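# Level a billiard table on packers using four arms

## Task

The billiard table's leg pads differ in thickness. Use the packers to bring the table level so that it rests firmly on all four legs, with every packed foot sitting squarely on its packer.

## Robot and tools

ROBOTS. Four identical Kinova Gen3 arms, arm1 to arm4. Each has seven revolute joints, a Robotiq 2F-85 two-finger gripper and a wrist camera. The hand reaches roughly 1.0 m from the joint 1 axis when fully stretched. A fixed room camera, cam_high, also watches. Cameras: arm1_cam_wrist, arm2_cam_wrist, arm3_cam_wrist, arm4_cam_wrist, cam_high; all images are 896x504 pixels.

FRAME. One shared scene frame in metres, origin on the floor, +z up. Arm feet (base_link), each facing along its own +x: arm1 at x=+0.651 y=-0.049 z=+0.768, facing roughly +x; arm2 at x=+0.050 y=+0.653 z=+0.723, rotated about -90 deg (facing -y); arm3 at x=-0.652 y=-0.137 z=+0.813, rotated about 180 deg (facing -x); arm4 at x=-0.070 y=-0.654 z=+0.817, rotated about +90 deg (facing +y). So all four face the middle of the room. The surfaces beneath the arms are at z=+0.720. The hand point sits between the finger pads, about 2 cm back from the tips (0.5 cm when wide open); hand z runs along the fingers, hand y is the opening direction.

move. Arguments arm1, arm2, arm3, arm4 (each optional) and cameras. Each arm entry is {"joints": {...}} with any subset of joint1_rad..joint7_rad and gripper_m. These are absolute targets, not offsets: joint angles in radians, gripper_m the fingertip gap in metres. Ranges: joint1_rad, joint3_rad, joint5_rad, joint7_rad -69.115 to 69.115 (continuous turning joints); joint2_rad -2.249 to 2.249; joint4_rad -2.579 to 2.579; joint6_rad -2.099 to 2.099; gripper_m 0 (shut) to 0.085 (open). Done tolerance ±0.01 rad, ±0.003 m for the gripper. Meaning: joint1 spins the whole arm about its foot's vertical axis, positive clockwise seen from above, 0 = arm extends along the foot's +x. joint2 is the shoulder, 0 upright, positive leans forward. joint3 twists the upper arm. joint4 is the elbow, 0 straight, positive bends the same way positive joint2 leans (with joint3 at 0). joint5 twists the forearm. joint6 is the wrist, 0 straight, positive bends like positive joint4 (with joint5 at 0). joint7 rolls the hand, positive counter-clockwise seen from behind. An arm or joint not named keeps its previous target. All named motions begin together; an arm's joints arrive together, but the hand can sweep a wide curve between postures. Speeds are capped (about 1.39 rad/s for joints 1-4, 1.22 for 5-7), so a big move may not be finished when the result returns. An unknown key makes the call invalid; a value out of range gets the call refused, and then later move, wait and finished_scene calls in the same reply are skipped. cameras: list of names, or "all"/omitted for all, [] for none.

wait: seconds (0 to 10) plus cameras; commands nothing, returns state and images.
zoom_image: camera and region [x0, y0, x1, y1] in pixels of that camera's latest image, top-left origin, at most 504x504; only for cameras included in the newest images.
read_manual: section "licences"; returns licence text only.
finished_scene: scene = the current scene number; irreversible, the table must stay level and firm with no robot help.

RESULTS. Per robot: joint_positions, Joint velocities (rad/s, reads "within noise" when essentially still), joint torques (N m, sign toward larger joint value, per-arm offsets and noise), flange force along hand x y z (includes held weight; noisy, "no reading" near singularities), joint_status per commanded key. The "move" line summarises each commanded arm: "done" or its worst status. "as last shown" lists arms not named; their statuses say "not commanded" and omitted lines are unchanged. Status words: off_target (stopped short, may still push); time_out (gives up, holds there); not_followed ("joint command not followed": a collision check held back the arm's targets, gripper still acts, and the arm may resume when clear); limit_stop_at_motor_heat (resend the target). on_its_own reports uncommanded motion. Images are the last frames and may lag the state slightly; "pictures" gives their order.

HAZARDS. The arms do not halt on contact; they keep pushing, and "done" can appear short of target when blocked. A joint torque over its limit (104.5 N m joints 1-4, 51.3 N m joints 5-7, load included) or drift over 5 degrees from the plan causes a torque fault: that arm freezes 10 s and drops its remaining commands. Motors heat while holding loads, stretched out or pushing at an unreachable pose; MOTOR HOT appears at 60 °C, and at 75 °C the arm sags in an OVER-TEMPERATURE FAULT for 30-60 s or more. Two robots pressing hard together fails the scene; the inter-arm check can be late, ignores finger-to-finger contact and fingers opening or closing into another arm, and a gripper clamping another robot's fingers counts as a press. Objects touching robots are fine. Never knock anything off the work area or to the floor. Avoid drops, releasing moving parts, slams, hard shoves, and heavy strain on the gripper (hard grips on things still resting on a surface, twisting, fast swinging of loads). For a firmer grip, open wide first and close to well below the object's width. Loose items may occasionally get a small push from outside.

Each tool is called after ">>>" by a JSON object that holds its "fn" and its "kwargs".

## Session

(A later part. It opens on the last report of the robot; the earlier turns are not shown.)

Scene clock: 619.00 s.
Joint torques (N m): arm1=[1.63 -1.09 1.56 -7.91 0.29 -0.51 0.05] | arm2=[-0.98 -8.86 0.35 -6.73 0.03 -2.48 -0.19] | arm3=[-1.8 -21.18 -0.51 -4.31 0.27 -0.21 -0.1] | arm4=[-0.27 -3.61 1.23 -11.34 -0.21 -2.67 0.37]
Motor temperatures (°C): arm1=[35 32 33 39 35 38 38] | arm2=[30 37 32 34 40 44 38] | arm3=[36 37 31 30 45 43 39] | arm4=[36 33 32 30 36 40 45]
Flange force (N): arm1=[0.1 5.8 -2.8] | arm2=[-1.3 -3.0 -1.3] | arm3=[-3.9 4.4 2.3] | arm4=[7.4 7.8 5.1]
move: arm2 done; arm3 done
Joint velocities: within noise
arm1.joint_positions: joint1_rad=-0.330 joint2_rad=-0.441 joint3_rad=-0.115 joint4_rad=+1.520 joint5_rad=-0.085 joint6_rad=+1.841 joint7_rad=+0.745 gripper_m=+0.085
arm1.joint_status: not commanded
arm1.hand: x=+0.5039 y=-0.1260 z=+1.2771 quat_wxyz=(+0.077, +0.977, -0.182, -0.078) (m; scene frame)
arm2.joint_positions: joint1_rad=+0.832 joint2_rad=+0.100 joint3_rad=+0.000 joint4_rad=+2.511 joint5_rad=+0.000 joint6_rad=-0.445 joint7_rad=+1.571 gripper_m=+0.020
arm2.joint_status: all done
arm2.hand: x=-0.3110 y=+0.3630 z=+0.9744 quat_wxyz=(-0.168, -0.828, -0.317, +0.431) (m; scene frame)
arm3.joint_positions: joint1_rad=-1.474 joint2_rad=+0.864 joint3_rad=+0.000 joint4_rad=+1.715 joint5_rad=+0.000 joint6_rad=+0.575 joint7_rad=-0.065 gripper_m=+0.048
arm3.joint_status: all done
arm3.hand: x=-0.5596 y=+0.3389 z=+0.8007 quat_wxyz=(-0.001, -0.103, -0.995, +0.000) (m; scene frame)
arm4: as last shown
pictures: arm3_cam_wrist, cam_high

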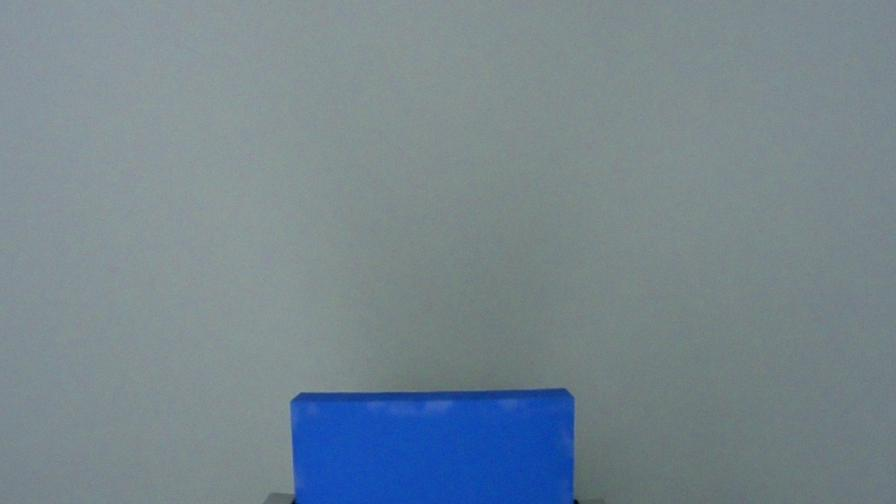

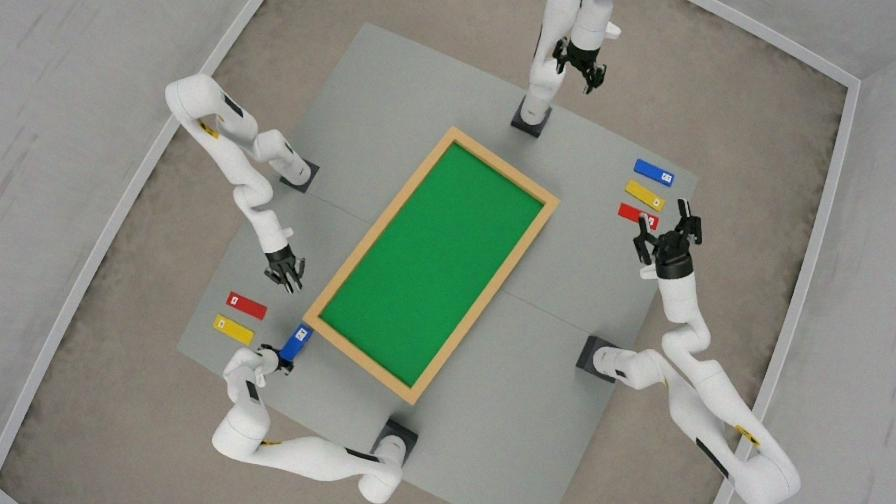

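>>> {"fn": "move", "kwargs": {"arm2": {"joints": {"joint2_rad": 0.3341}}, "arm3": {"joints": {"joint2_rad": 0.9857, "joint4_rad": 1.7078, "joint6_rad": 0.46029}}, "cameras": ["arm2_cam_wrist", "arm3_cam_wrist"]}}

>>> {"fn": "zoom_image", "kwargs": {"camera": "arm2_cam_wrist", "region": [130, 270, 530, 494]}}

Scene clock: 625.53 s.
Joint torques (N m): arm1=[1.6 -1.11 1.56 -7.92 0.3 -0.51 0.05] | arm2=[-1.01 -11.03 0.44 -4.23 0 -1.98 -0.19] | arm3=[-1.78 -21.8 -0.47 -3.34 0.27 -0.26 -0.09] | arm4=[-0.3 -3.62 1.23 -11.35 -0.22 -2.66 0.35]
Motor temperatures (°C): arm1=[35 32 33 39 35 38 38] | arm2=[30 37 32 34 40 44 38] | arm3=[36 37 31 30 45 43 39] | arm4=[36 33 32 30 36 40 45]
Flange force (N): arm1=[0.1 5.9 -2.7] | arm2=[-1.5 -5.4 -1.2] | arm3=[-3.8 4.6 2.8] | arm4=[7.5 7.9 5.1]
move: arm2 done; arm3 done
Joint velocities: within noise
arm1: as last shown
arm2.joint_positions: joint1_rad=+0.832 joint2_rad=+0.334 joint3_rad=+0.000 joint4_rad=+2.511 joint5_rad=+0.000 joint6_rad=-0.445 joint7_rad=+1.571 gripper_m=+0.020
arm2.joint_status: all done
arm2.hand: x=-0.2956 y=+0.3761 z=+0.8690 quat_wxyz=(-0.130, -0.873, -0.335, +0.331) (m; scene frame)
arm3.joint_positions: joint1_rad=-1.474 joint2_rad=+0.986 joint3_rad=+0.000 joint4_rad=+1.708 joint5_rad=+0.000 joint6_rad=+0.460 joint7_rad=-0.065 gripper_m=+0.048
arm3.joint_status: all done
arm3.hand: x=-0.5595 y=+0.3389 z=+0.7422 quat_wxyz=(-0.001, -0.103, -0.995, +0.000) (m; scene frame)
arm4.joint_positions: joint1_rad=+0.750 joint2_rad=-0.500 joint3_rad=+0.000 joint4_rad=+2.478 joint5_rad=+0.000 joint6_rad=-0.816 joint7_rad=+1.571 gripper_m=+0.085
arm4.joint_status: not commanded
arm4.hand: x=+0.2020 y=-0.3991 z=+1.4706 quat_wxyz=(-0.767, +0.218, -0.503, -0.333) (m; scene frame)
pictures: arm2_cam_wrist, arm3_cam_wrist

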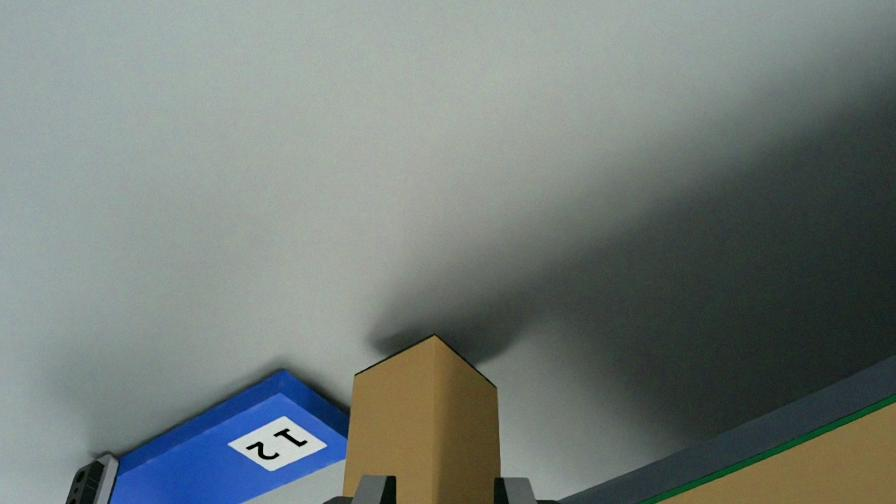

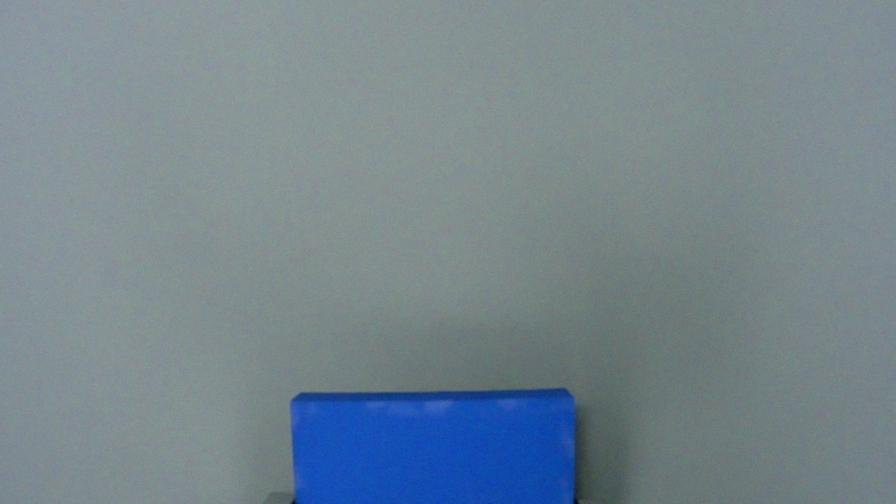

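Scaled by 1.260 from the camera's 896x504 image, which has a finer 1280x720 frame.

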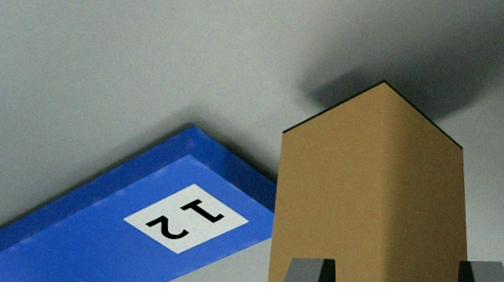

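>>> {"fn": "zoom_image", "kwargs": {"camera": "arm2_cam_wrist", "region": [100, 356, 360, 502]}}

Scaled by 1.938 from the camera's 896x504 image, which has a finer 1280x720 frame.

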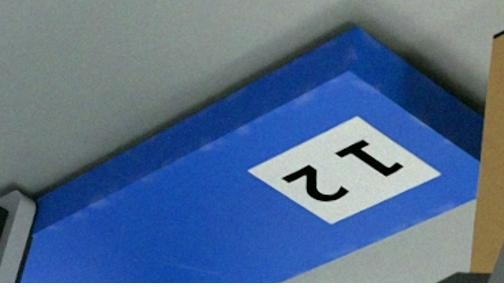

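>>> {"fn": "move", "kwargs": {"arm2": {"joints": {"joint2_rad": 0.1, "joint4_rad": 2.448, "joint6_rad": -0.904}}, "arm3": {"joints": {"joint1_rad": -1.47416, "joint2_rad": 0.98064, "joint4_rad": 1.72551, "joint6_rad": 0.44764, "joint7_rad": -0.06527}}, "cameras": []}}

>>> {"fn": "move", "kwargs": {"arm2": {"joints": {"joint1_rad": -0.913, "joint7_rad": -1.571}}, "cameras": []}}

>>> {"fn": "move", "kwargs": {"arm2": {"joints": {"joint2_rad": 0.8, "joint4_rad": 2.4752, "joint6_rad": -1.5}}, "cameras": []}}

>>> {"fn": "move", "kwargs": {"arm2": {"joints": {"joint2_rad": 1.378, "joint4_rad": 2.4752, "joint6_rad": -2.0664}}, "cameras": ["arm2_cam_wrist"]}}

Scene clock: 728.23 s.
Joint torques (N m): arm1=[1.61 -1.16 1.58 -7.93 0.29 -0.54 0.05] | arm2=[-1 -9.89 0.33 -7.81 0.06 -3.03 -0.17] | arm3=[-1.77 -21.64 -0.51 -3.2 0.26 -0.21 -0.12] | arm4=[-0.29 -3.63 1.28 -11.34 -0.23 -2.66 0.36]
Motor temperatures (°C): arm1=[35 32 33 39 35 38 37] | arm2=[30 37 32 34 40 44 38] | arm3=[36 37 31 30 45 43 39] | arm4=[36 32 32 30 35 40 45]
Flange force (N): arm1=[0.1 6.0 -2.8] | arm2=[-1.6 -1.4 -0.6] | arm3=[-3.9 4.6 2.9] | arm4=[7.5 8.1 5.1]
move: arm2 done; arm3 done
Joint velocities: within noise
arm1, arm4: as last shown
arm2.joint_positions: joint1_rad=+0.832 joint2_rad=+0.100 joint3_rad=+0.000 joint4_rad=+2.448 joint5_rad=+0.000 joint6_rad=-0.904 joint7_rad=+1.571 gripper_m=+0.020
arm2.joint_status: all done
arm2.hand: x=-0.3649 y=+0.3155 z=+1.1357 quat_wxyz=(-0.244, -0.689, -0.263, +0.630) (m; scene frame)
arm3.joint_positions: joint1_rad=-1.474 joint2_rad=+0.981 joint3_rad=+0.000 joint4_rad=+1.726 joint5_rad=+0.000 joint6_rad=+0.448 joint7_rad=-0.065 gripper_m=+0.048
arm3.joint_status: all done
arm3.hand: x=-0.5603 y=+0.3342 z=+0.7422 quat_wxyz=(-0.001, -0.103, -0.995, +0.000) (m; scene frame)
pictures: none
No camera images: "cameras" was empty.

Scene clock: 731.83 s.
Joint torques (N m): arm1=[1.63 -1.18 1.53 -7.91 0.33 -0.54 0.06] | arm2=[-1.04 -9.57 0.31 -8.04 0.03 -3.04 -0.18] | arm3=[-1.81 -21.55 -0.51 -3.24 0.28 -0.2 -0.08] | arm4=[-0.32 -3.63 1.27 -11.34 -0.22 -2.67 0.37]
Motor temperatures (°C): arm1=[35 32 33 39 35 38 37] | arm2=[30 37 32 34 40 44 38] | arm3=[36 38 31 30 45 43 39] | arm4=[36 32 32 30 35 40 45]
Flange force (N): arm1=[-0.1 5.9 -2.9] | arm2=[1.6 1.5 -0.7] | arm3=[-3.9 4.3 2.7] | arm4=[7.5 8.2 5.1]
move: arm2 done
Joint velocities: within noise
arm1, arm3, arm4: as last shown
arm2.joint_positions: joint1_rad=-0.913 joint2_rad=+0.100 joint3_rad=+0.000 joint4_rad=+2.448 joint5_rad=+0.000 joint6_rad=-0.904 joint7_rad=-1.571 gripper_m=+0.020
arm2.joint_status: all done
arm2.hand: x=+0.4451 y=+0.3066 z=+1.1472 quat_wxyz=(-0.218, -0.689, +0.242, -0.648) (m; scene frame)
pictures: none
No camera images: "cameras" was empty.

Scene clock: 733.83 s.
Joint torques (N m): arm1=[1.6 -1.1 1.52 -7.93 0.3 -0.55 0.04] | arm2=[-1.12 -15.75 0.61 -1.5 0.03 -3.01 -0.18] | arm3=[-1.78 -21.6 -0.55 -3.2 0.26 -0.23 -0.06] | arm4=[-0.29 -3.64 1.26 -11.33 -0.22 -2.66 0.36]
Motor temperatures (°C): arm1=[35 32 33 39 35 38 37] | arm2=[30 37 32 34 40 44 38] | arm3=[36 38 31 30 45 43 39] | arm4=[36 32 32 30 35 40 45]
Flange force (N): arm1=[0.0 5.7 -2.9] | arm2=[2.3 2.1 1.0] | arm3=[-3.8 4.6 2.8] | arm4=[7.6 8.0 5.2]
move: arm2 done
Joint velocities: within noise
arm1, arm3, arm4: as last shown
arm2.joint_positions: joint1_rad=-0.913 joint2_rad=+0.800 joint3_rad=+0.000 joint4_rad=+2.475 joint5_rad=+0.000 joint6_rad=-1.500 joint7_rad=-1.571 gripper_m=+0.020
arm2.joint_status: all done
arm2.hand: x=+0.4770 y=+0.2854 z=+0.9306 quat_wxyz=(-0.201, -0.730, +0.255, -0.602) (m; scene frame)
arm3.joint_positions: joint1_rad=-1.474 joint2_rad=+0.981 joint3_rad=+0.000 joint4_rad=+1.725 joint5_rad=+0.000 joint6_rad=+0.448 joint7_rad=-0.065 gripper_m=+0.048
pictures: none
No camera images: "cameras" was empty.

Scene clock: 735.67 s.
Joint torques (N m): arm1=[1.57 -1.13 1.57 -7.89 0.25 -0.5 0.04] | arm2=[-1.14 -16.47 0.78 3.41 0.03 -3.01 -0.18] | arm3=[-1.78 -21.61 -0.46 -3.19 0.26 -0.24 -0.07] | arm4=[-0.3 -3.63 1.26 -11.36 -0.23 -2.68 0.36]
Motor temperatures (°C): arm1=[35 32 33 39 35 38 37] | arm2=[30 37 32 34 40 44 38] | arm3=[36 38 31 30 45 43 39] | arm4=[36 32 32 30 35 40 45]
Flange force (N): arm1=[0.0 5.9 -2.8] | arm2=[1.3 0.7 2.6] | arm3=[-3.8 4.7 2.8] | arm4=[7.5 8.0 5.1]
move: arm2 done
Joint velocities: within noise
arm1, arm3, arm4: as last shown
arm2.joint_positions: joint1_rad=-0.913 joint2_rad=+1.378 joint3_rad=+0.000 joint4_rad=+2.475 joint5_rad=+0.000 joint6_rad=-2.066 joint7_rad=-1.571 gripper_m=+0.020
arm2.joint_status: all done
arm2.hand: x=+0.4372 y=+0.3188 z=+0.7877 quat_wxyz=(-0.200, -0.733, +0.257, -0.597) (m; scene frame)
pictures: arm2_cam_wrist

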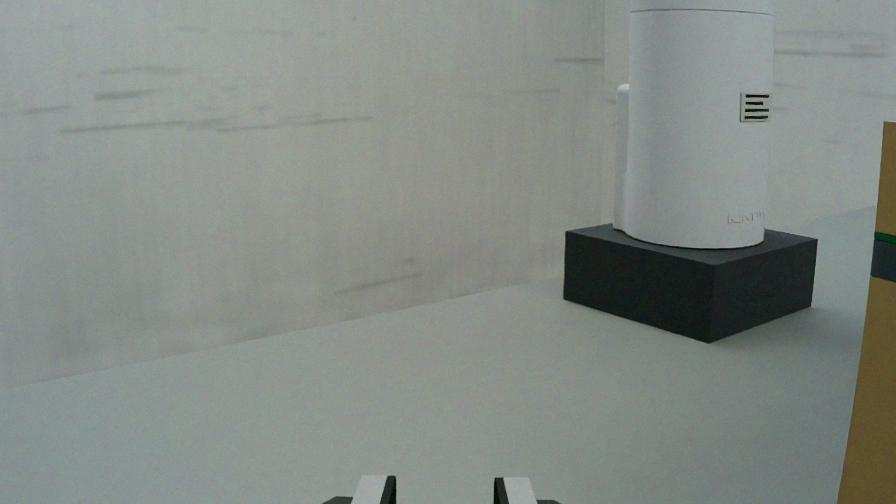

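>>> {"fn": "move", "kwargs": {"cameras": ["cam_high", "arm2_cam_wrist", "arm3_cam_wrist"]}}

Scene clock: 762.93 s.
Joint torques (N m): arm1=[1.61 -1.1 1.58 -7.9 0.29 -0.52 0.03] | arm2=[-1.12 -16.46 0.78 3.41 0.04 -3 -0.18] | arm3=[-1.78 -21.61 -0.5 -3.24 0.26 -0.22 -0.08] | arm4=[-0.31 -3.61 1.25 -11.32 -0.24 -2.67 0.37]
Motor temperatures (°C): arm1=[35 32 33 39 35 38 37] | arm2=[30 37 32 34 40 44 38] | arm3=[36 38 31 30 45 43 39] | arm4=[36 32 32 30 35 40 45]
Flange force (N): arm1=[0.1 5.9 -2.8] | arm2=[1.3 0.5 2.6] | arm3=[-3.8 4.4 2.8] | arm4=[7.4 7.9 5.1]
Joint velocities: within noise
arm1.joint_positions: joint1_rad=-0.330 joint2_rad=-0.441 joint3_rad=-0.115 joint4_rad=+1.520 joint5_rad=-0.085 joint6_rad=+1.841 joint7_rad=+0.745 gripper_m=+0.085
arm1.joint_status: not commanded
arm1.hand: x=+0.5039 y=-0.1260 z=+1.2771 quat_wxyz=(+0.077, +0.977, -0.182, -0.078) (m; scene frame)
arm2.joint_positions: joint1_rad=-0.913 joint2_rad=+1.378 joint3_rad=+0.000 joint4_rad=+2.475 joint5_rad=+0.000 joint6_rad=-2.066 joint7_rad=-1.571 gripper_m=+0.020
arm2.joint_status: all done
arm2.hand: x=+0.4372 y=+0.3188 z=+0.7877 quat_wxyz=(-0.200, -0.733, +0.257, -0.597) (m; scene frame)
arm3.joint_positions: joint1_rad=-1.474 joint2_rad=+0.981 joint3_rad=+0.000 joint4_rad=+1.725 joint5_rad=+0.000 joint6_rad=+0.448 joint7_rad=-0.065 gripper_m=+0.048
arm3.joint_status: not commanded
arm3.hand: x=-0.5603 y=+0.3342 z=+0.7422 quat_wxyz=(-0.001, -0.103, -0.995, +0.000) (m; scene frame)
arm4.joint_positions: joint1_rad=+0.750 joint2_rad=-0.500 joint3_rad=+0.000 joint4_rad=+2.478 joint5_rad=+0.000 joint6_rad=-0.816 joint7_rad=+1.571 gripper_m=+0.085
arm4.joint_status: not commanded
arm4.hand: x=+0.2020 y=-0.3991 z=+1.4706 quat_wxyz=(-0.767, +0.218, -0.503, -0.333) (m; scene frame)
pictures: arm2_cam_wrist, arm3_cam_wrist, cam_high

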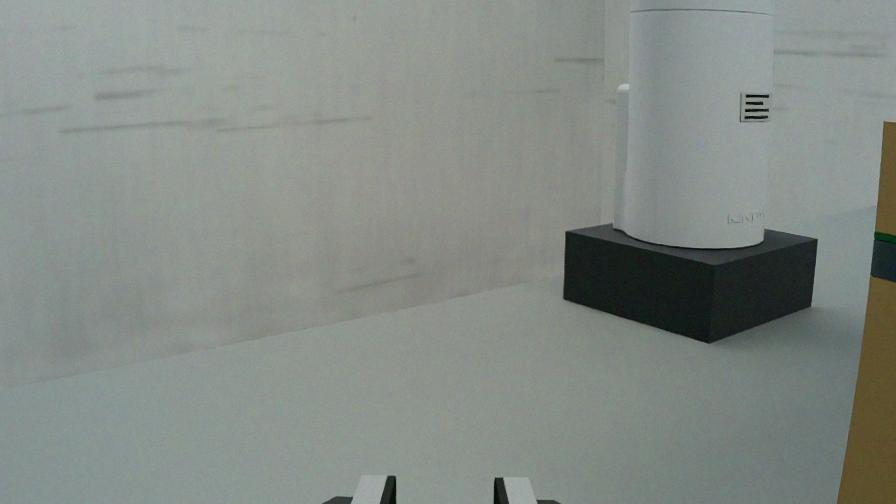

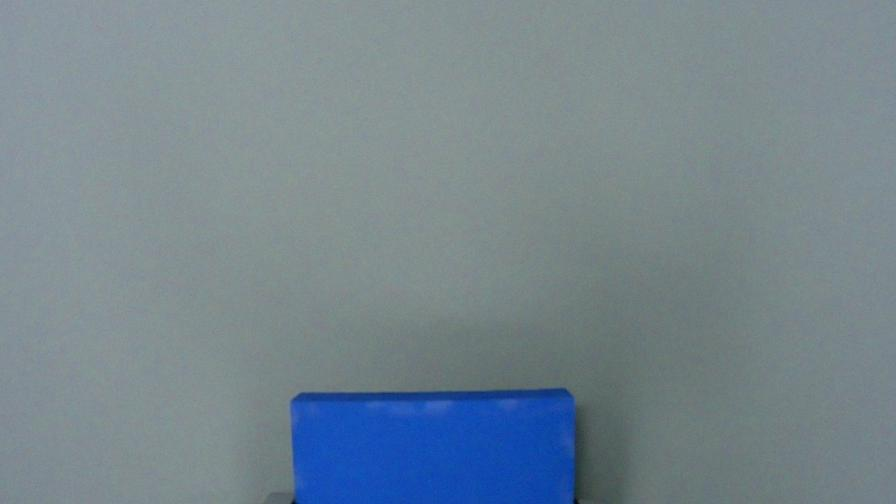

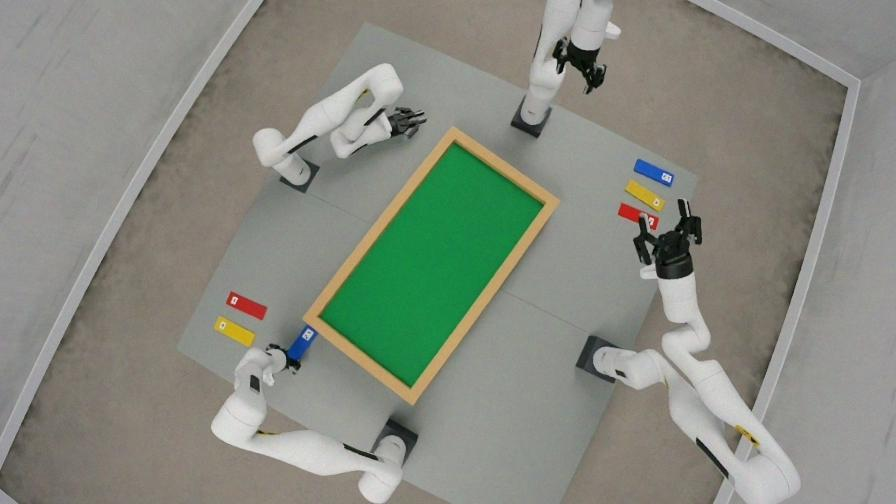

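>>> {"fn": "move", "kwargs": {"arm2": {"joints": {"joint1_rad": -0.65}}, "cameras": ["arm2_cam_wrist"]}}

>>> {"fn": "move", "kwargs": {"arm2": {"joints": {"joint1_rad": -0.4838}}, "cameras": ["arm2_cam_wrist", "cam_high"]}}

Scene clock: 778.20 s.
Joint torques (N m): arm1=[1.63 -1.12 1.57 -7.89 0.31 -0.53 0.05] | arm2=[-1.18 -16.46 0.75 3.43 0.04 -3.01 -0.19] | arm3=[-1.8 -21.6 -0.52 -3.19 0.27 -0.2 -0.09] | arm4=[-0.27 -3.64 1.25 -11.37 -0.21 -2.66 0.38]
Motor temperatures (°C): arm1=[35 32 33 39 35 38 37] | arm2=[30 37 32 34 40 44 38] | arm3=[36 38 31 30 45 43 39] | arm4=[36 32 32 30 35 40 45]
Flange force (N): arm1=[0.1 5.9 -2.9] | arm2=[1.3 0.6 2.6] | arm3=[-3.9 4.5 2.9] | arm4=[7.7 7.9 5.1]
move: arm2 done
Joint velocities: within noise
arm1, arm3, arm4: as last shown
arm2.joint_positions: joint1_rad=-0.650 joint2_rad=+1.378 joint3_rad=+0.000 joint4_rad=+2.475 joint5_rad=+0.000 joint6_rad=-2.066 joint7_rad=-1.571 gripper_m=+0.020
arm2.joint_status: all done
arm2.hand: x=+0.3370 y=+0.2294 z=+0.7857 quat_wxyz=(-0.275, -0.694, +0.351, -0.565) (m; scene frame)
pictures: arm2_cam_wrist

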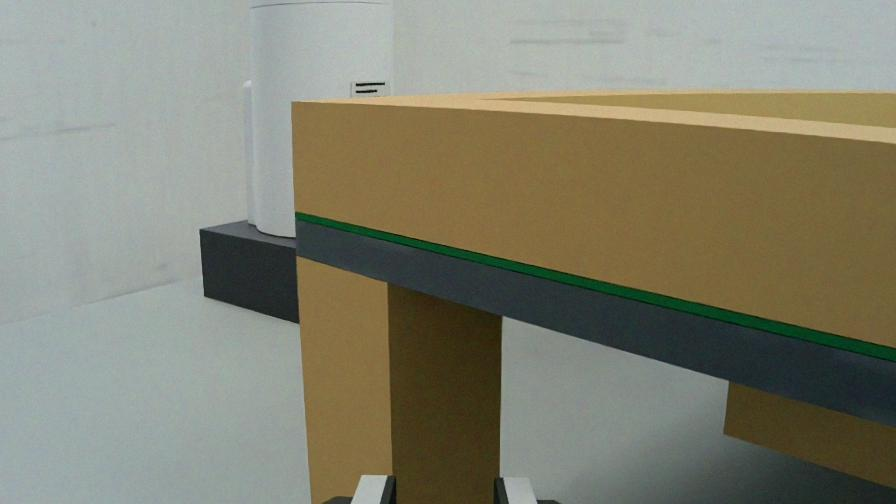

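Scene clock: 779.33 s.
Joint torques (N m): arm1=[1.62 -1.16 1.56 -7.92 0.28 -0.52 0.05] | arm2=[-1.17 -16.44 0.76 3.46 0.04 -2.99 -0.18] | arm3=[-1.85 -21.59 -0.57 -3.24 0.28 -0.23 -0.09] | arm4=[-0.28 -3.64 1.21 -11.33 -0.24 -2.67 0.39]
Motor temperatures (°C): arm1=[35 32 33 39 35 38 37] | arm2=[30 37 32 34 40 44 38] | arm3=[36 38 31 30 45 43 39] | arm4=[36 32 32 30 35 40 45]
Flange force (N): arm1=[0.0 5.9 -2.8] | arm2=[1.3 0.6 2.5] | arm3=[-4.0 4.5 2.8] | arm4=[7.5 7.6 5.2]
move: arm2 done
Joint velocities: within noise
arm1, arm3, arm4: as last shown
arm2.joint_positions: joint1_rad=-0.484 joint2_rad=+1.378 joint3_rad=+0.000 joint4_rad=+2.475 joint5_rad=+0.000 joint6_rad=-2.066 joint7_rad=-1.571 gripper_m=+0.020
arm2.joint_status: all done
arm2.hand: x=+0.2629 y=+0.1876 z=+0.7845 quat_wxyz=(-0.320, -0.663, +0.408, -0.539) (m; scene frame)
pictures: arm2_cam_wrist, cam_high

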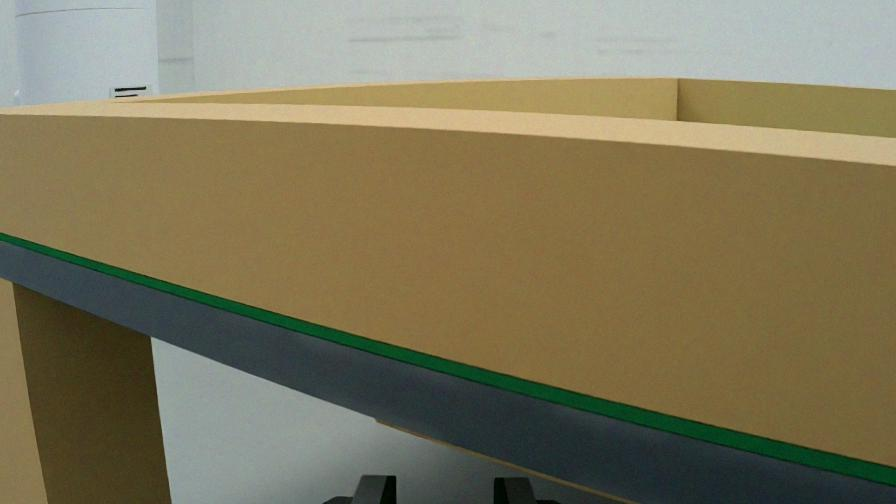

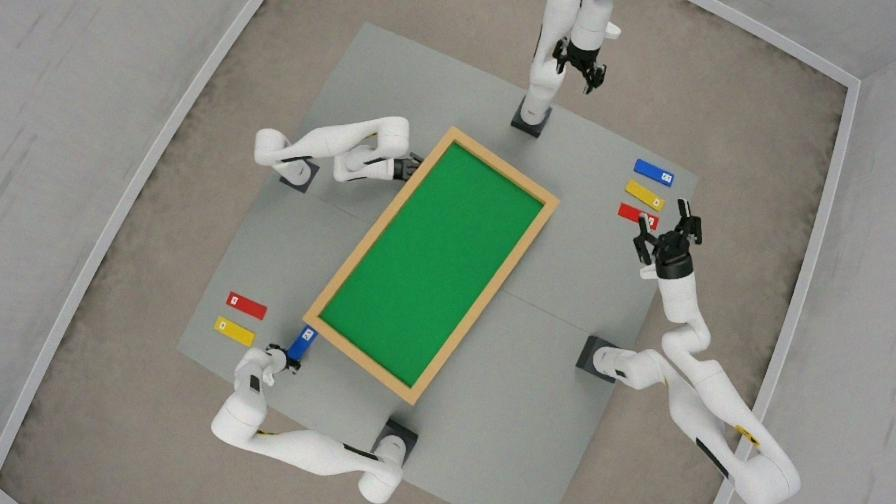

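>>> {"fn": "move", "kwargs": {"arm2": {"joints": {"joint2_rad": 1.3250, "joint4_rad": 2.5066, "joint6_rad": -2.0451}}, "cameras": ["arm2_cam_wrist"]}}

>>> {"fn": "move", "kwargs": {"arm2": {"joints": {"joint2_rad": 1.3128, "joint4_rad": 2.5139, "joint6_rad": -2.0402}}, "cameras": ["arm2_cam_wrist"]}}

Scene clock: 786.50 s.
Joint torques (N m): arm1=[1.63 -1.12 1.58 -7.88 0.3 -0.53 0.05] | arm2=[-4.82 -36.21 1.62 1.74 0.07 -13.85 2.56] | arm3=[-1.83 -21.55 -0.51 -3.18 0.29 -0.21 -0.08] | arm4=[-0.26 -3.64 1.22 -11.34 -0.2 -2.65 0.38]
Motor temperatures (°C): arm1=[35 32 33 39 35 38 37] | arm2=[30 37 32 34 40 44 38] | arm3=[36 38 31 30 45 43 39] | arm4=[36 32 32 30 35 40 45]
Flange force (N): arm1=[0.1 6.0 -3.0] | arm2=[-41.5 8.8 13.7] | arm3=[-3.9 4.6 2.7] | arm4=[7.6 7.8 5.2]
move: arm2 done
Joint velocities: within noise
arm1, arm3, arm4: as last shown
arm2.joint_positions: joint1_rad=-0.484 joint2_rad=+1.325 joint3_rad=+0.000 joint4_rad=+2.507 joint5_rad=+0.000 joint6_rad=-2.045 joint7_rad=-1.571 gripper_m=+0.020
arm2.joint_status: all done
arm2.hand: x=+0.2628 y=+0.1871 z=+0.8019 quat_wxyz=(-0.321, -0.663, +0.408, -0.539) (m; scene frame)
pictures: arm2_cam_wrist

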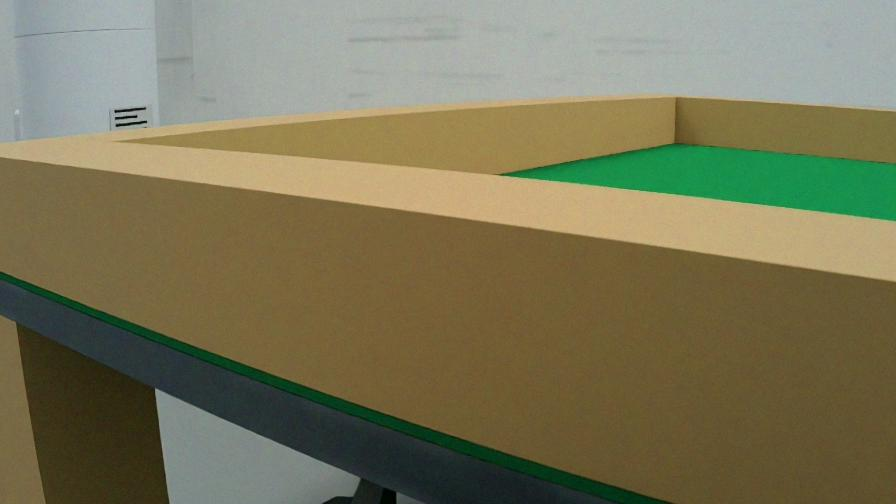

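Scene clock: 787.03 s.
Joint torques (N m): arm1=[1.61 -1.15 1.58 -7.86 0.3 -0.5 0.06] | arm2=[-6.22 -36.02 0.59 2.99 0.62 -14.04 2.65] | arm3=[-1.83 -21.63 -0.46 -3.24 0.26 -0.24 -0.09] | arm4=[-0.28 -3.64 1.2 -11.34 -0.22 -2.67 0.35]
Motor temperatures (°C): arm1=[35 32 33 39 35 38 37] | arm2=[30 37 32 34 40 44 38] | arm3=[36 38 31 30 45 43 39] | arm4=[36 32 32 30 35 40 45]
Flange force (N): arm1=[0.0 6.1 -3.0] | arm2=[-41.9 13.2 18.9] | arm3=[-4.0 4.5 2.8] | arm4=[7.6 7.7 5.1]
move: arm2 done
Joint velocities: within noise
arm1, arm3, arm4: as last shown
arm2.joint_positions: joint1_rad=-0.484 joint2_rad=+1.313 joint3_rad=+0.000 joint4_rad=+2.514 joint5_rad=+0.000 joint6_rad=-2.040 joint7_rad=-1.571 gripper_m=+0.020
arm2.joint_status: all done
arm2.hand: x=+0.2627 y=+0.1872 z=+0.8059 quat_wxyz=(-0.321, -0.663, +0.408, -0.539) (m; scene frame)
pictures: arm2_cam_wrist

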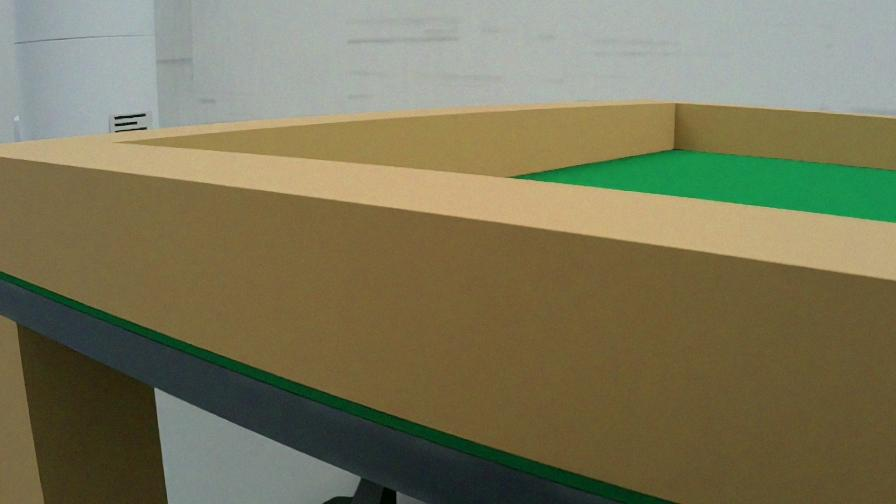

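>>> {"fn": "move", "kwargs": {"arm2": {"joints": {"joint2_rad": 1.3033, "joint4_rad": 2.5190, "joint6_rad": -2.0357}}, "cameras": ["arm2_cam_wrist"]}}

>>> {"fn": "move", "kwargs": {"arm3": {"joints": {"joint1_rad": -1.411629, "joint2_rad": 0.981552, "joint4_rad": 1.722336, "joint6_rad": 0.449922, "joint7_rad": -0.002739}}, "cameras": ["arm3_cam_wrist", "cam_high"]}}

Scene clock: 811.77 s.
Joint torques (N m): arm1=[1.64 -1.14 1.61 -7.89 0.3 -0.51 0.06] | arm2=[-6.08 -36.01 0.66 2.91 0.56 -14.02 2.64] | arm3=[-1.82 -21.57 -0.54 -3.22 0.23 -0.22 -0.09] | arm4=[-0.23 -3.63 1.24 -11.33 -0.21 -2.65 0.36]
Motor temperatures (°C): arm1=[35 32 33 39 35 38 37] | arm2=[30 40 32 34 40 46 38] | arm3=[36 38 31 30 45 43 39] | arm4=[36 32 32 30 35 40 45]
Flange force (N): arm1=[0.1 6.1 -2.9] | arm2=[-41.9 13.0 18.9] | arm3=[-3.9 4.4 2.7] | arm4=[7.6 7.9 5.1]
move: arm2 done
Joint velocities: within noise
arm1, arm3, arm4: as last shown
arm2.joint_positions: joint1_rad=-0.484 joint2_rad=+1.303 joint3_rad=+0.000 joint4_rad=+2.519 joint5_rad=+0.000 joint6_rad=-2.036 joint7_rad=-1.571 gripper_m=+0.020
arm2.joint_status: all done
arm2.hand: x=+0.2627 y=+0.1872 z=+0.8089 quat_wxyz=(-0.320, -0.663, +0.408, -0.539) (m; scene frame)
pictures: arm2_cam_wrist

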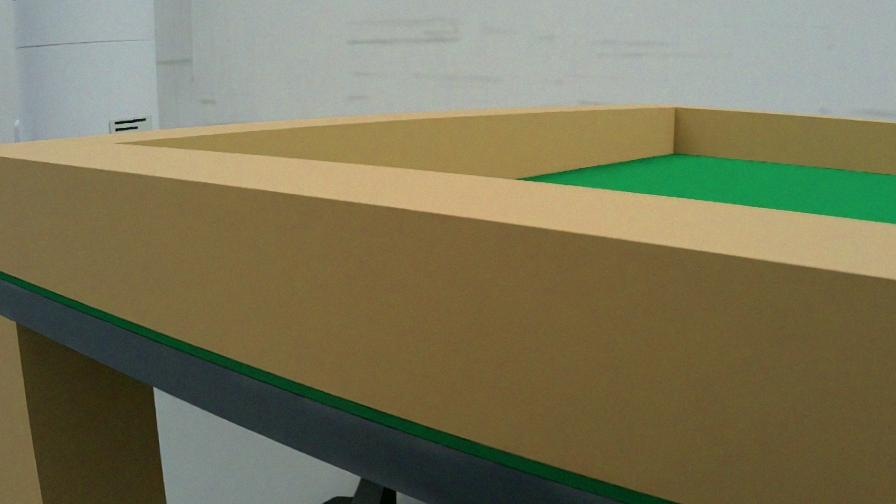

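Scene clock: 812.57 s.
Joint torques (N m): arm1=[1.67 -1.13 1.55 -7.93 0.26 -0.53 0.08] | arm2=[-6.09 -35.98 0.64 2.9 0.59 -14.04 2.64] | arm3=[-1.8 -21.69 -0.5 -3.27 0.27 -0.23 -0.08] | arm4=[-0.29 -3.61 1.22 -11.32 -0.24 -2.66 0.37]
Motor temperatures (°C): arm1=[35 32 33 39 35 38 37] | arm2=[30 40 32 34 40 46 38] | arm3=[36 38 31 30 45 43 39] | arm4=[36 32 32 30 35 40 45]
Flange force (N): arm1=[0.1 5.9 -2.8] | arm2=[-41.7 13.0 19.0] | arm3=[-4.1 4.2 2.9] | arm4=[7.5 7.7 5.1]
move: arm3 done
Joint velocities: within noise
arm1, arm2, arm4: as last shown
arm3.joint_positions: joint1_rad=-1.412 joint2_rad=+0.982 joint3_rad=+0.000 joint4_rad=+1.722 joint5_rad=+0.000 joint6_rad=+0.450 joint7_rad=-0.003 gripper_m=+0.048
arm3.joint_status: all done
arm3.hand: x=-0.5309 y=+0.3284 z=+0.7422 quat_wxyz=(+0.000, -0.103, -0.995, +0.000) (m; scene frame)
pictures: arm3_cam_wrist, cam_high

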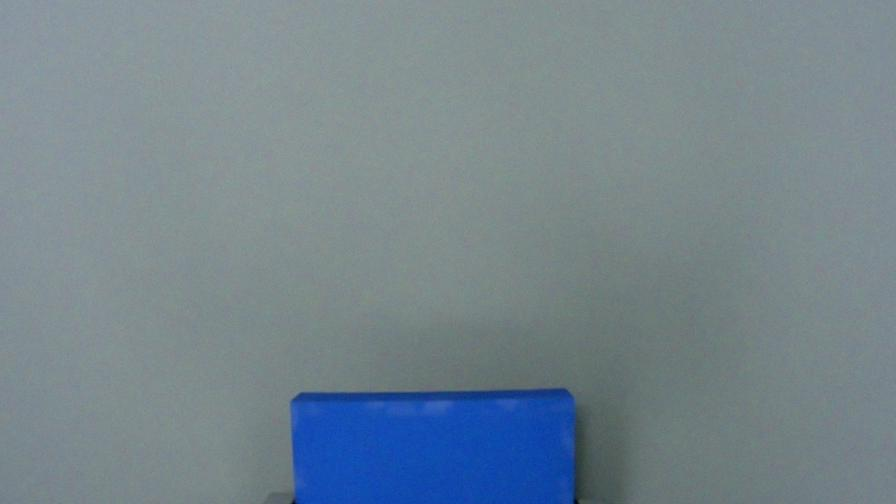

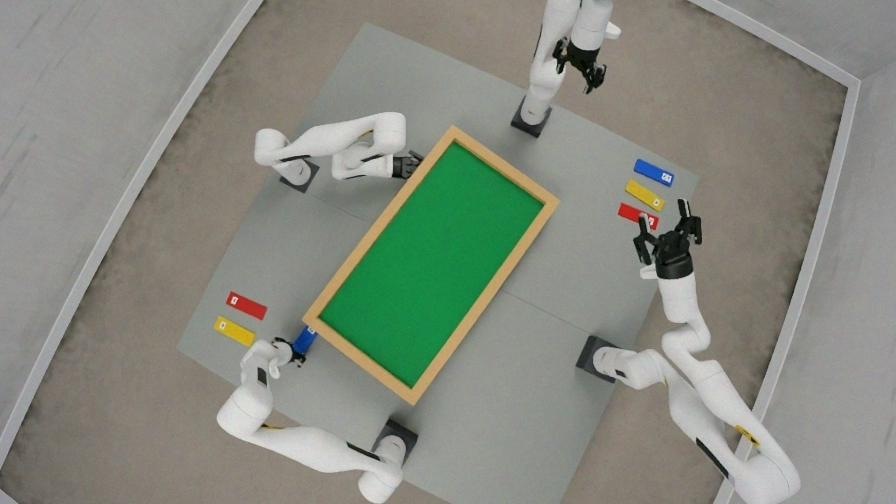

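>>> {"fn": "move", "kwargs": {"arm3": {"joints": {"joint1_rad": -1.349355, "joint2_rad": 0.984364, "joint4_rad": 1.71228, "joint6_rad": 0.457126, "joint7_rad": 0.059535}}, "cameras": ["arm3_cam_wrist"]}}

>>> {"fn": "move", "kwargs": {"arm3": {"joints": {"joint1_rad": -1.28786, "joint2_rad": 0.989145, "joint4_rad": 1.695376, "joint6_rad": 0.469169, "joint7_rad": 0.12103}}, "cameras": ["arm3_cam_wrist", "cam_high"]}}

Scene clock: 818.50 s.
Joint torques (N m): arm1=[1.62 -1.17 1.6 -7.99 0.27 -0.55 0.08] | arm2=[-6.07 -36.01 0.62 2.92 0.58 -14.04 2.64] | arm3=[-1.83 -21.76 -0.52 -3.26 0.28 -0.2 -0.08] | arm4=[-0.29 -3.62 1.3 -11.32 -0.22 -2.66 0.37]
Motor temperatures (°C): arm1=[35 32 33 39 35 38 37] | arm2=[30 41 32 34 40 46 38] | arm3=[36 38 31 30 45 43 39] | arm4=[36 32 32 30 35 40 45]
Flange force (N): arm1=[0.2 6.0 -2.6] | arm2=[-41.9 13.0 19.0] | arm3=[-4.4 4.1 2.9] | arm4=[7.5 8.3 5.1]
move: arm3 done
Joint velocities: within noise
arm1, arm2, arm4: as last shown
arm3.joint_positions: joint1_rad=-1.349 joint2_rad=+0.984 joint3_rad=+0.000 joint4_rad=+1.712 joint5_rad=+0.000 joint6_rad=+0.457 joint7_rad=+0.060 gripper_m=+0.048
arm3.joint_status: all done
arm3.hand: x=-0.5015 y=+0.3226 z=+0.7422 quat_wxyz=(+0.000, -0.103, -0.995, -0.001) (m; scene frame)
pictures: arm3_cam_wrist

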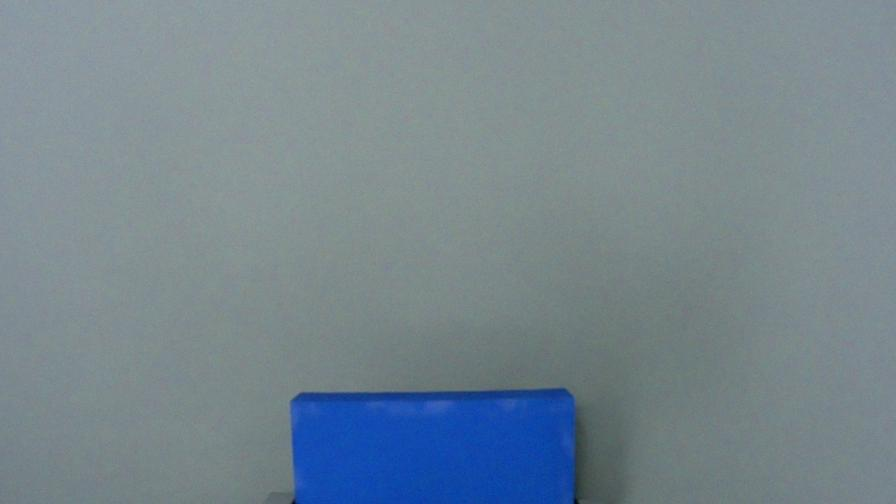

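Scene clock: 819.30 s.
Joint torques (N m): arm1=[1.6 -1.11 1.59 -7.93 0.3 -0.53 0.06] | arm2=[-6.1 -36 0.66 2.93 0.57 -14.06 2.64] | arm3=[-1.86 -21.87 -0.53 -3.39 0.27 -0.24 -0.07] | arm4=[-0.32 -3.6 1.25 -11.32 -0.22 -2.66 0.38]
Motor temperatures (°C): arm1=[35 32 33 39 35 38 37] | arm2=[30 41 32 34 40 46 38] | arm3=[36 38 31 30 45 43 39] | arm4=[36 32 32 30 35 40 45]
Flange force (N): arm1=[0.2 5.9 -2.8] | arm2=[-41.8 13.0 19.1] | arm3=[-4.6 3.9 2.8] | arm4=[7.4 8.0 5.1]
move: arm3 done
Joint velocities: within noise
arm1.joint_positions: joint1_rad=-0.330 joint2_rad=-0.441 joint3_rad=-0.115 joint4_rad=+1.520 joint5_rad=-0.085 joint6_rad=+1.841 joint7_rad=+0.745 gripper_m=+0.085
arm1.joint_status: not commanded
arm1.hand: x=+0.5039 y=-0.1260 z=+1.2771 quat_wxyz=(+0.077, +0.977, -0.182, -0.078) (m; scene frame)
arm2: as last shown
arm3.joint_positions: joint1_rad=-1.288 joint2_rad=+0.989 joint3_rad=+0.000 joint4_rad=+1.695 joint5_rad=+0.000 joint6_rad=+0.469 joint7_rad=+0.121 gripper_m=+0.048
arm3.joint_status: all done
arm3.hand: x=-0.4722 y=+0.3167 z=+0.7422 quat_wxyz=(+0.000, -0.103, -0.995, -0.001) (m; scene frame)
arm4.joint_positions: joint1_rad=+0.750 joint2_rad=-0.500 joint3_rad=+0.000 joint4_rad=+2.478 joint5_rad=+0.000 joint6_rad=-0.816 joint7_rad=+1.571 gripper_m=+0.085
arm4.joint_status: not commanded
arm4.hand: x=+0.2020 y=-0.3991 z=+1.4706 quat_wxyz=(-0.767, +0.218, -0.503, -0.333) (m; scene frame)
pictures: arm3_cam_wrist, cam_high

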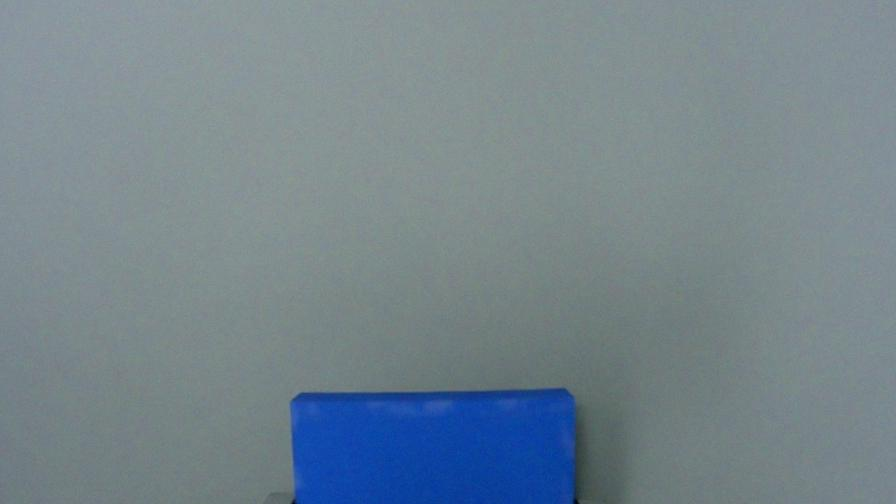

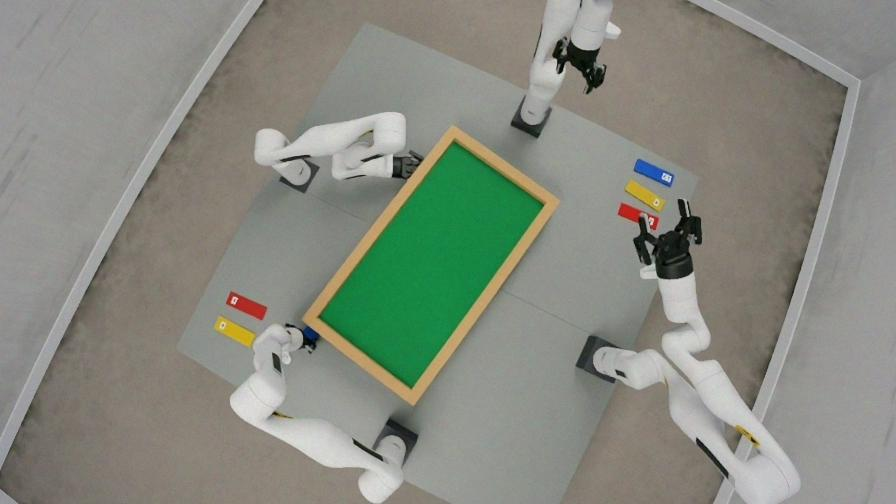

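>>> {"fn": "move", "kwargs": {"arm3": {"joints": {"joint2_rad": 0.9913, "joint4_rad": 1.6950, "joint6_rad": 0.4674}}, "cameras": []}}

>>> {"fn": "move", "kwargs": {"arm3": {"joints": {"gripper_m": 0.066}}, "cameras": ["arm3_cam_wrist"]}}

Scene clock: 824.43 s.
Joint torques (N m): arm1=[1.63 -1.12 1.57 -7.92 0.32 -0.53 0.04] | arm2=[-6.09 -35.98 0.64 2.95 0.57 -14.04 2.64] | arm3=[-1.84 -21.82 -0.52 -3.36 0.29 -0.2 -0.08] | arm4=[-0.27 -3.64 1.26 -11.32 -0.21 -2.66 0.37]
Motor temperatures (°C): arm1=[35 32 33 39 35 38 37] | arm2=[30 41 32 34 40 47 38] | arm3=[36 38 31 30 45 43 39] | arm4=[36 32 32 30 35 40 45]
Flange force (N): arm1=[0.1 5.9 -2.8] | arm2=[-41.8 13.0 19.1] | arm3=[-4.6 3.7 2.7] | arm4=[7.5 8.0 5.2]
move: arm3 done
Joint velocities: within noise
arm1, arm2, arm4: as last shown
arm3.joint_positions: joint1_rad=-1.288 joint2_rad=+0.991 joint3_rad=+0.000 joint4_rad=+1.695 joint5_rad=+0.000 joint6_rad=+0.467 joint7_rad=+0.121 gripper_m=+0.048
arm3.joint_status: all done
arm3.hand: x=-0.4722 y=+0.3167 z=+0.7412 quat_wxyz=(+0.000, -0.103, -0.995, -0.001) (m; scene frame)
pictures: none
No camera images: "cameras" was empty.

Scene clock: 825.17 s.
Joint torques (N m): arm1=[1.61 -1.1 1.57 -7.89 0.29 -0.52 0.05] | arm2=[-6.07 -35.98 0.62 2.92 0.55 -14.08 2.64] | arm3=[-1.83 -21.42 -0.57 -3.22 0.23 -0.25 -0.1] | arm4=[-0.3 -3.64 1.25 -11.32 -0.21 -2.67 0.36]
Motor temperatures (°C): arm1=[35 32 33 39 35 38 37] | arm2=[30 41 32 34 40 47 38] | arm3=[36 38 31 30 45 43 39] | arm4=[36 32 32 30 35 40 45]
Flange force (N): arm1=[0.1 5.9 -2.9] | arm2=[-41.6 13.2 19.2] | arm3=[-4.6 4.0 1.8] | arm4=[7.5 8.1 5.2]
move: arm3 done
Joint velocities: within noise
arm1, arm2, arm4: as last shown
arm3.joint_positions: joint1_rad=-1.288 joint2_rad=+0.991 joint3_rad=+0.000 joint4_rad=+1.695 joint5_rad=+0.000 joint6_rad=+0.467 joint7_rad=+0.121 gripper_m=+0.066
arm3.joint_status: all done
arm3.hand: x=-0.4722 y=+0.3167 z=+0.7412 quat_wxyz=(+0.000, -0.103, -0.995, -0.001) (m; scene frame)
pictures: arm3_cam_wrist

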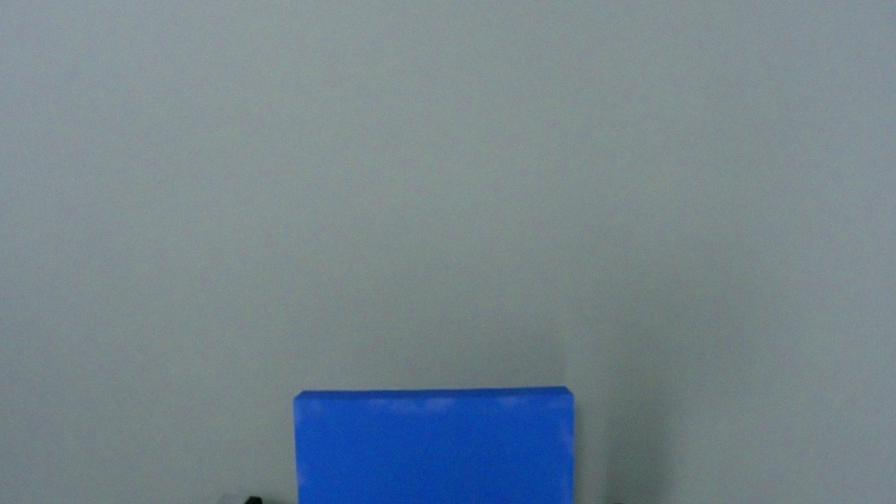

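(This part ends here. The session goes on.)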